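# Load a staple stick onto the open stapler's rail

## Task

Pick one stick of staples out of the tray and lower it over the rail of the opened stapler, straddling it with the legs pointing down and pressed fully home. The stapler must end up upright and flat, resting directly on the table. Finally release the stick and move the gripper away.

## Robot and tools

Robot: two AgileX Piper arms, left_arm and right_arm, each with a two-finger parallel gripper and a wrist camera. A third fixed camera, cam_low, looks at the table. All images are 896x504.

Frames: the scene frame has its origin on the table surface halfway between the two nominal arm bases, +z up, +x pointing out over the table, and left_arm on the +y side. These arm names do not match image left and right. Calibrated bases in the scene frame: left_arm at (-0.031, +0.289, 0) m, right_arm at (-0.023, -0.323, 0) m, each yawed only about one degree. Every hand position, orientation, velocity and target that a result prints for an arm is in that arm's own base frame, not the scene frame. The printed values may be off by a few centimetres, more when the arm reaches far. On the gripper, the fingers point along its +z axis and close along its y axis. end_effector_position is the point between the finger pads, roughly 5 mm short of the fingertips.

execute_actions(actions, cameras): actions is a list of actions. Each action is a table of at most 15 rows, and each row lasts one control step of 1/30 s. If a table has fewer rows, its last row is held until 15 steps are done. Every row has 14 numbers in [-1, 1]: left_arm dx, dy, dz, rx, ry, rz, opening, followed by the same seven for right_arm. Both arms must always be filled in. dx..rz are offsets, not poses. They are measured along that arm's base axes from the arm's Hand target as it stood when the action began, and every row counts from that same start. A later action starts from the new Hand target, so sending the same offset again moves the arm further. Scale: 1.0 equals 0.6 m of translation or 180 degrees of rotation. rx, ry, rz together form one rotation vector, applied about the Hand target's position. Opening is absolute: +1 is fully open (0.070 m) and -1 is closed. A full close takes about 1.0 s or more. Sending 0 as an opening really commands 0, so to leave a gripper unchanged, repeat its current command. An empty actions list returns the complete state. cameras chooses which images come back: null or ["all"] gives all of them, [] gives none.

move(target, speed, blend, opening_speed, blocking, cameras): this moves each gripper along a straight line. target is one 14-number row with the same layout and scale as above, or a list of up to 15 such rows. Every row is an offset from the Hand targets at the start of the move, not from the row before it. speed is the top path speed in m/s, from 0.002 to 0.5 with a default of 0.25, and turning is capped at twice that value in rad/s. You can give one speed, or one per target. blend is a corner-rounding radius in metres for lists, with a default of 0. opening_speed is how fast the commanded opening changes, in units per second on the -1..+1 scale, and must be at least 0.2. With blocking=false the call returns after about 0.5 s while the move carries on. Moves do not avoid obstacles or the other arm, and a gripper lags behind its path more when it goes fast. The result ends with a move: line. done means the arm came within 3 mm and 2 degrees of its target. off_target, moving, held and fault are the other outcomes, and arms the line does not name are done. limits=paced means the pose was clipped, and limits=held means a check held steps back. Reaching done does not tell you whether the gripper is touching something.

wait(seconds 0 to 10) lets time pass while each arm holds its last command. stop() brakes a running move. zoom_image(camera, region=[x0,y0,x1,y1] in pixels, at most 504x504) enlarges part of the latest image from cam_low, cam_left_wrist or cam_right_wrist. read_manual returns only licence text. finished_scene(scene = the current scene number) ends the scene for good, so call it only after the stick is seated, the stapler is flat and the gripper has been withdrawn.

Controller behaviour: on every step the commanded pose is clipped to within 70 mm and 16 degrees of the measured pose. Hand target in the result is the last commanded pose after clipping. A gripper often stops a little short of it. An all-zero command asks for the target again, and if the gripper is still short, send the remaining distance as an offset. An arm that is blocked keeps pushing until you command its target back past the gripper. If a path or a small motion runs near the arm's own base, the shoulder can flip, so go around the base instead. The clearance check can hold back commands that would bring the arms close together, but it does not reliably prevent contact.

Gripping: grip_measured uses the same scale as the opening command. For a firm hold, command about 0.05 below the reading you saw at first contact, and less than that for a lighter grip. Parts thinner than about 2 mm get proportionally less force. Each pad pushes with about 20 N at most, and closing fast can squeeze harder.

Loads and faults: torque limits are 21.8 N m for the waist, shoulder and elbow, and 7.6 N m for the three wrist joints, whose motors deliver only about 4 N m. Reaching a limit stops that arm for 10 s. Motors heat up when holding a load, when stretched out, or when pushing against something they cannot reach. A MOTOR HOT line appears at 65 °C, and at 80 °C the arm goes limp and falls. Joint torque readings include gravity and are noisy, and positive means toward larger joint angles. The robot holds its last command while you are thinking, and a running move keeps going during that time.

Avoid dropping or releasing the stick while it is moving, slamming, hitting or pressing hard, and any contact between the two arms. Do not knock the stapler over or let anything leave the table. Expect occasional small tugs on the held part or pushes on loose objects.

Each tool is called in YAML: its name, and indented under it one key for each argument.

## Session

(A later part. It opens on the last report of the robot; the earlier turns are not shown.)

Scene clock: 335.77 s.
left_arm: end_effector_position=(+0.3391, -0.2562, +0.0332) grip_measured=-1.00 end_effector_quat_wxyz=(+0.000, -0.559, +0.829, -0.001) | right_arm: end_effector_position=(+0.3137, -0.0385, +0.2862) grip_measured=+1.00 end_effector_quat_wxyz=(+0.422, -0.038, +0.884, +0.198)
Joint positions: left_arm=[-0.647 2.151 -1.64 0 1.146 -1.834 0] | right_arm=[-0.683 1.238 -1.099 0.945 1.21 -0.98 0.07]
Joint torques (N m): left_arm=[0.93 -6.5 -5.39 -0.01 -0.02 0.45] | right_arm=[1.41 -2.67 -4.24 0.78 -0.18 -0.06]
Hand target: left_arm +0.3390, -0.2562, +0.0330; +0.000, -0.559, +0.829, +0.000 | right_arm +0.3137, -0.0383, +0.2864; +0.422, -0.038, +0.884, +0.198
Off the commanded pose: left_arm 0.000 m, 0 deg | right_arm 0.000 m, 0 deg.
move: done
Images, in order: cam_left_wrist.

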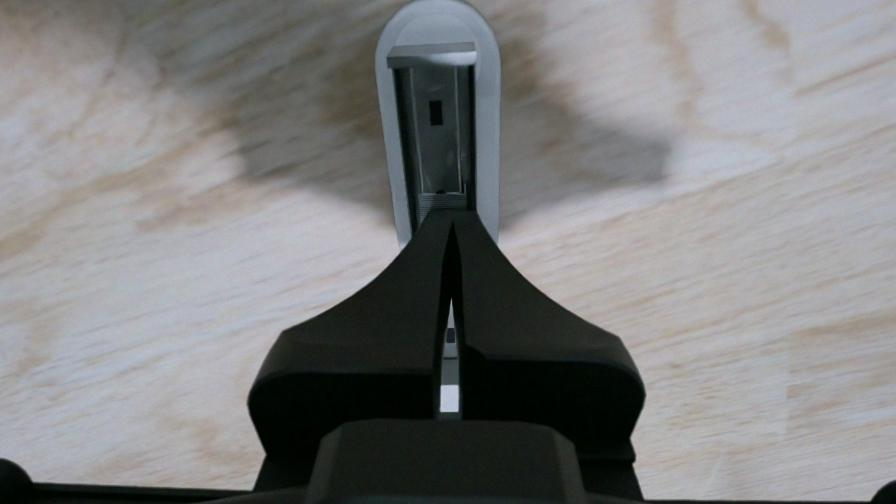

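move:
  target:
    - [0,0,0.006,0,0,0,-1, 0,0,0,0,0,0,1]
    - [-0.0033,0.0013,0.006,0,0,0.015,-1, 0,0,0,0,0,0,1]
    - [-0.0033,0.0013,0.0,0,0,0.015,-1, 0,0,0,0,0,0,1]
  speed: 0.04
  cameras: ["cam_left_wrist"]

zoom_image:
  camera: "cam_left_wrist"
  region: [390, 130, 520, 350]

Scene clock: 355.47 s.
left_arm: end_effector_position=(+0.3373, -0.2554, +0.0336) grip_measured=-1.00 end_effector_quat_wxyz=(+0.000, -0.579, +0.816, -0.001) | right_arm: end_effector_position=(+0.3137, -0.0385, +0.2862) grip_measured=+1.00 end_effector_quat_wxyz=(+0.422, -0.038, +0.884, +0.198)
Joint positions: left_arm=[-0.648 2.142 -1.627 0 1.139 -1.882 0] | right_arm=[-0.683 1.238 -1.099 0.945 1.21 -0.98 0.07]
Joint torques (N m): left_arm=[-0.89 -6.45 -5.99 -0.02 0.05 0.45] | right_arm=[1.5 -3.05 -4.37 0.76 -0.16 -0.06]
Hand target: left_arm +0.3370, -0.2554, +0.0330; +0.000, -0.578, +0.816, +0.000 | right_arm +0.3137, -0.0383, +0.2864; +0.422, -0.038, +0.884, +0.198
Off the commanded pose: left_arm 0.001 m, 0 deg | right_arm 0.000 m, 0 deg.
move: done
Images, in order: cam_left_wrist.

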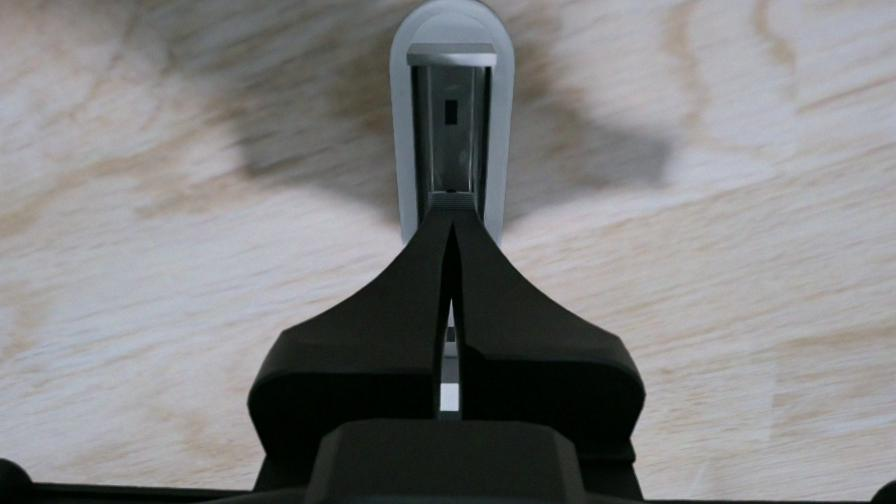

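Scaled by 2.291.

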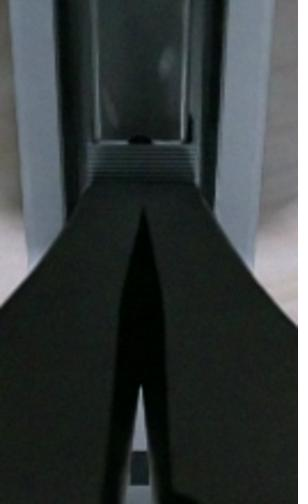

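move:
  target: [0,0,-0.0085,0,0,0,-1, 0,0,0,0,0,0,1]
  speed: 0.02
  cameras: ["cam_left_wrist"]

zoom_image:
  camera: "cam_left_wrist"
  region: [390, 130, 520, 350]

Scene clock: 363.13 s.
left_arm: end_effector_position=(+0.3371, -0.2553, +0.0307) grip_measured=-1.00 end_effector_quat_wxyz=(+0.001, -0.579, +0.815, -0.002) | right_arm: end_effector_position=(+0.3137, -0.0385, +0.2862) grip_measured=+1.00 end_effector_quat_wxyz=(+0.422, -0.038, +0.884, +0.198)
Joint positions: left_arm=[-0.648 2.145 -1.619 0 1.129 -1.882 0] | right_arm=[-0.683 1.238 -1.099 0.945 1.21 -0.98 0.07]
Joint torques (N m): left_arm=[-0.62 1.53 -0.04 0.12 -1.85 0.33] | right_arm=[1.57 -2.78 -4.06 0.74 -0.19 -0.09]
Hand target: left_arm +0.3370, -0.2554, +0.0279; +0.000, -0.578, +0.816, +0.000 | right_arm +0.3137, -0.0383, +0.2864; +0.422, -0.038, +0.884, +0.198
Off the commanded pose: left_arm 0.003 m, 0 deg | right_arm 0.000 m, 0 deg.
move: done
Images, in order: cam_left_wrist.

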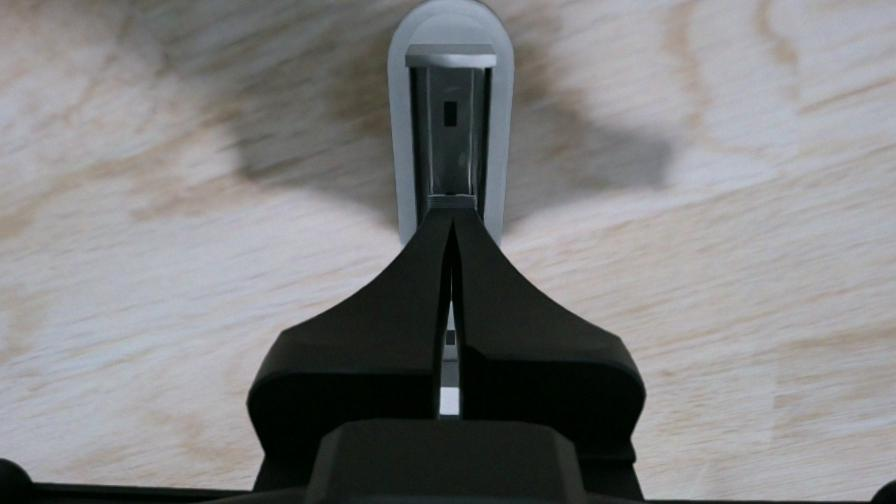

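Scaled by 2.291.

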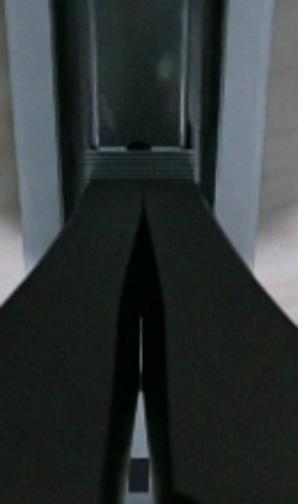

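move:
  target:
    - [0,0,0.007,0,0,0,-1, 0,0,0,0,0,0,1]
    - [0,0,0.085,0,0,0,-1, 0,0,0,0,0,0,1]
    - [-0.09,0.12,0.1,0,0,0,-1, 0,0,0,0,0,0,1]
  speed: [0.03,0.1,0.2]
  cameras: ["cam_low","cam_left_wrist"]

zoom_image:
  camera: "cam_low"
  region: [410, 200, 460, 300]

Scene clock: 374.20 s.
left_arm: end_effector_position=(+0.2828, -0.1832, +0.0885) grip_measured=-1.00 end_effector_quat_wxyz=(+0.000, -0.578, +0.816, -0.001) | right_arm: end_effector_position=(+0.3137, -0.0385, +0.2862) grip_measured=+1.00 end_effector_quat_wxyz=(+0.422, -0.038, +0.884, +0.198)
Joint positions: left_arm=[-0.575 1.787 -1.287 0 1.157 -1.808 0] | right_arm=[-0.683 1.238 -1.099 0.945 1.21 -0.98 0.07]
Joint torques (N m): left_arm=[-0.07 -4.18 -6.03 0.03 -0.11 0.33] | right_arm=[1.29 -2.93 -4.03 0.69 -0.18 -0.07]
Hand target: left_arm +0.2830, -0.1834, +0.0879; +0.000, -0.578, +0.816, +0.000 | right_arm +0.3137, -0.0383, +0.2864; +0.422, -0.038, +0.884, +0.198
Off the commanded pose: left_arm 0.001 m, 0 deg | right_arm 0.000 m, 0 deg.
move: done
Images, in order: cam_low, cam_left_wrist.

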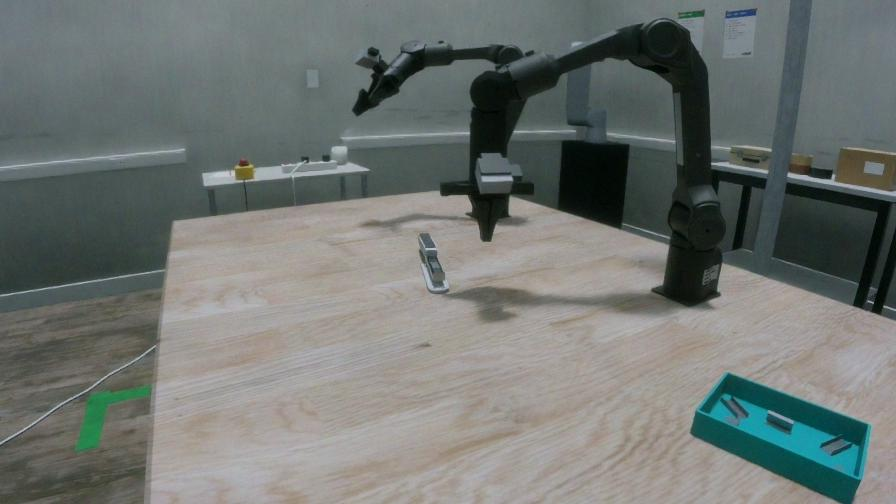

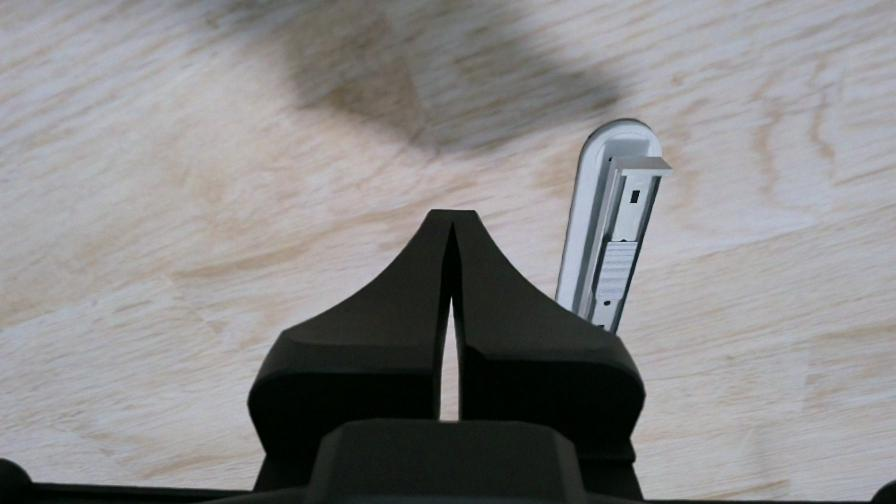

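Scaled by 5.040.

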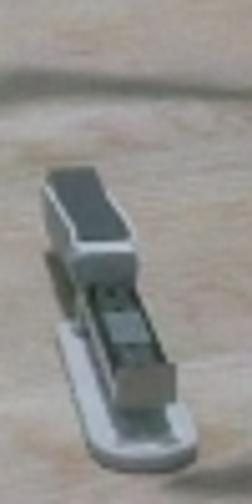

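zoom_image:
  camera: "cam_left_wrist"
  region: [540, 110, 700, 340]

zoom_image:
  camera: "cam_low"
  region: [415, 245, 455, 298]

Scaled by 2.191.

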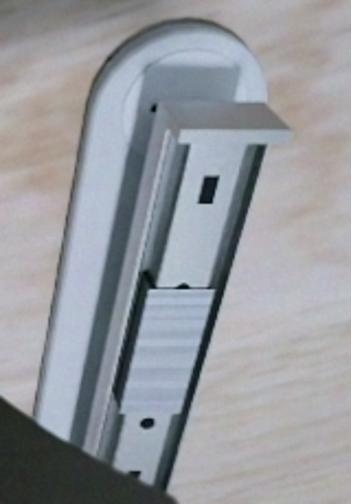

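Scaled by 9.509.

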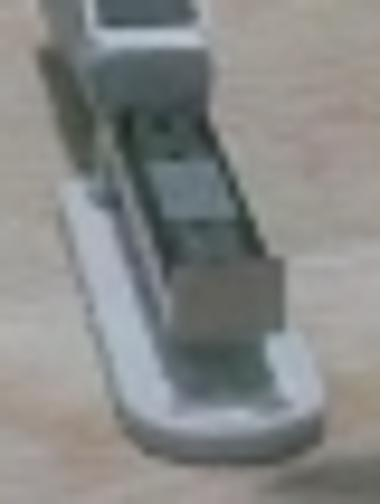

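move:
  target: [-0.05,0.1,0.08,0,0,0,-1, 0,0,0,0,0,0,1]
  cameras: ["cam_left_wrist"]

zoom_image:
  camera: "cam_left_wrist"
  region: [520, 200, 800, 420]

Scene clock: 400.03 s.
left_arm: end_effector_position=(+0.2529, -0.1230, +0.1355) grip_measured=-1.00 end_effector_quat_wxyz=(+0.016, -0.578, +0.815, -0.028) | right_arm: end_effector_position=(+0.3137, -0.0385, +0.2862) grip_measured=+1.00 end_effector_quat_wxyz=(+0.422, -0.038, +0.884, +0.198)
Joint positions: left_arm=[-0.453 1.506 -1.13 0.001 1.217 -1.687 0] | right_arm=[-0.683 1.238 -1.099 0.945 1.21 -0.98 0.07]
Joint torques (N m): left_arm=[-0.57 -2.57 -6.33 -0.05 -0.06 0.18] | right_arm=[1.12 -2.6 -3.86 0.68 -0.16 -0.11]
Hand target: left_arm +0.2530, -0.1234, +0.1359; +0.000, -0.578, +0.816, +0.000 | right_arm +0.3137, -0.0383, +0.2864; +0.422, -0.038, +0.884, +0.198
Off the commanded pose: left_arm 0.001 m, 4 deg | right_arm 0.000 m, 0 deg.
joint sent to its limit (left arm) — joint 5 (wrist pitch), upper limit. The joint targets are off in orientation, not in position.
move: off_target (left_arm)
Images, in order: cam_left_wrist.

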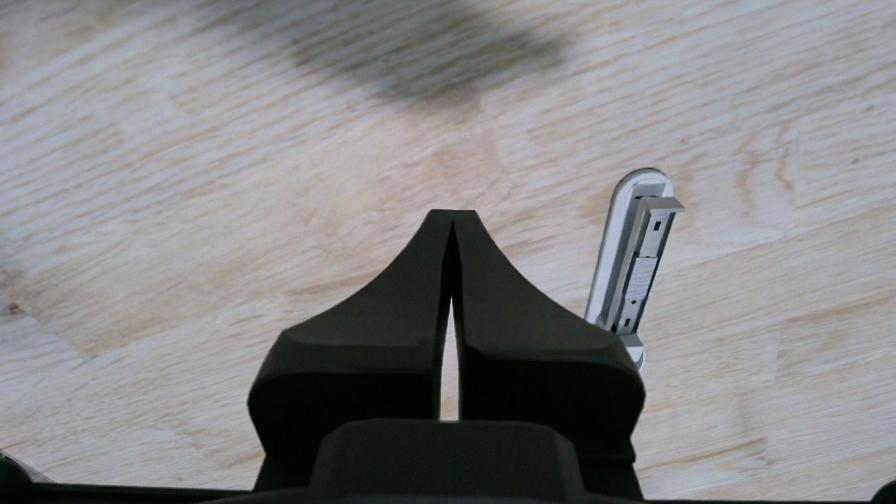

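Scaled by 1.800.

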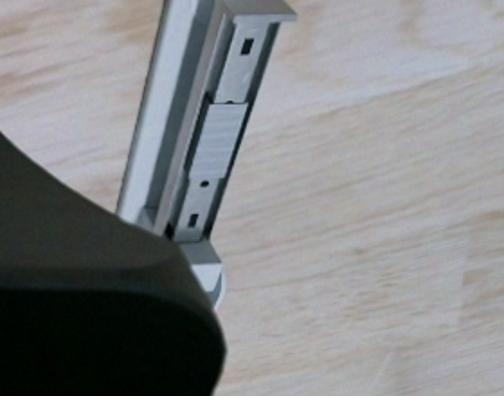

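finished_scene:
  scene: 2

The scene is finished: the task was done.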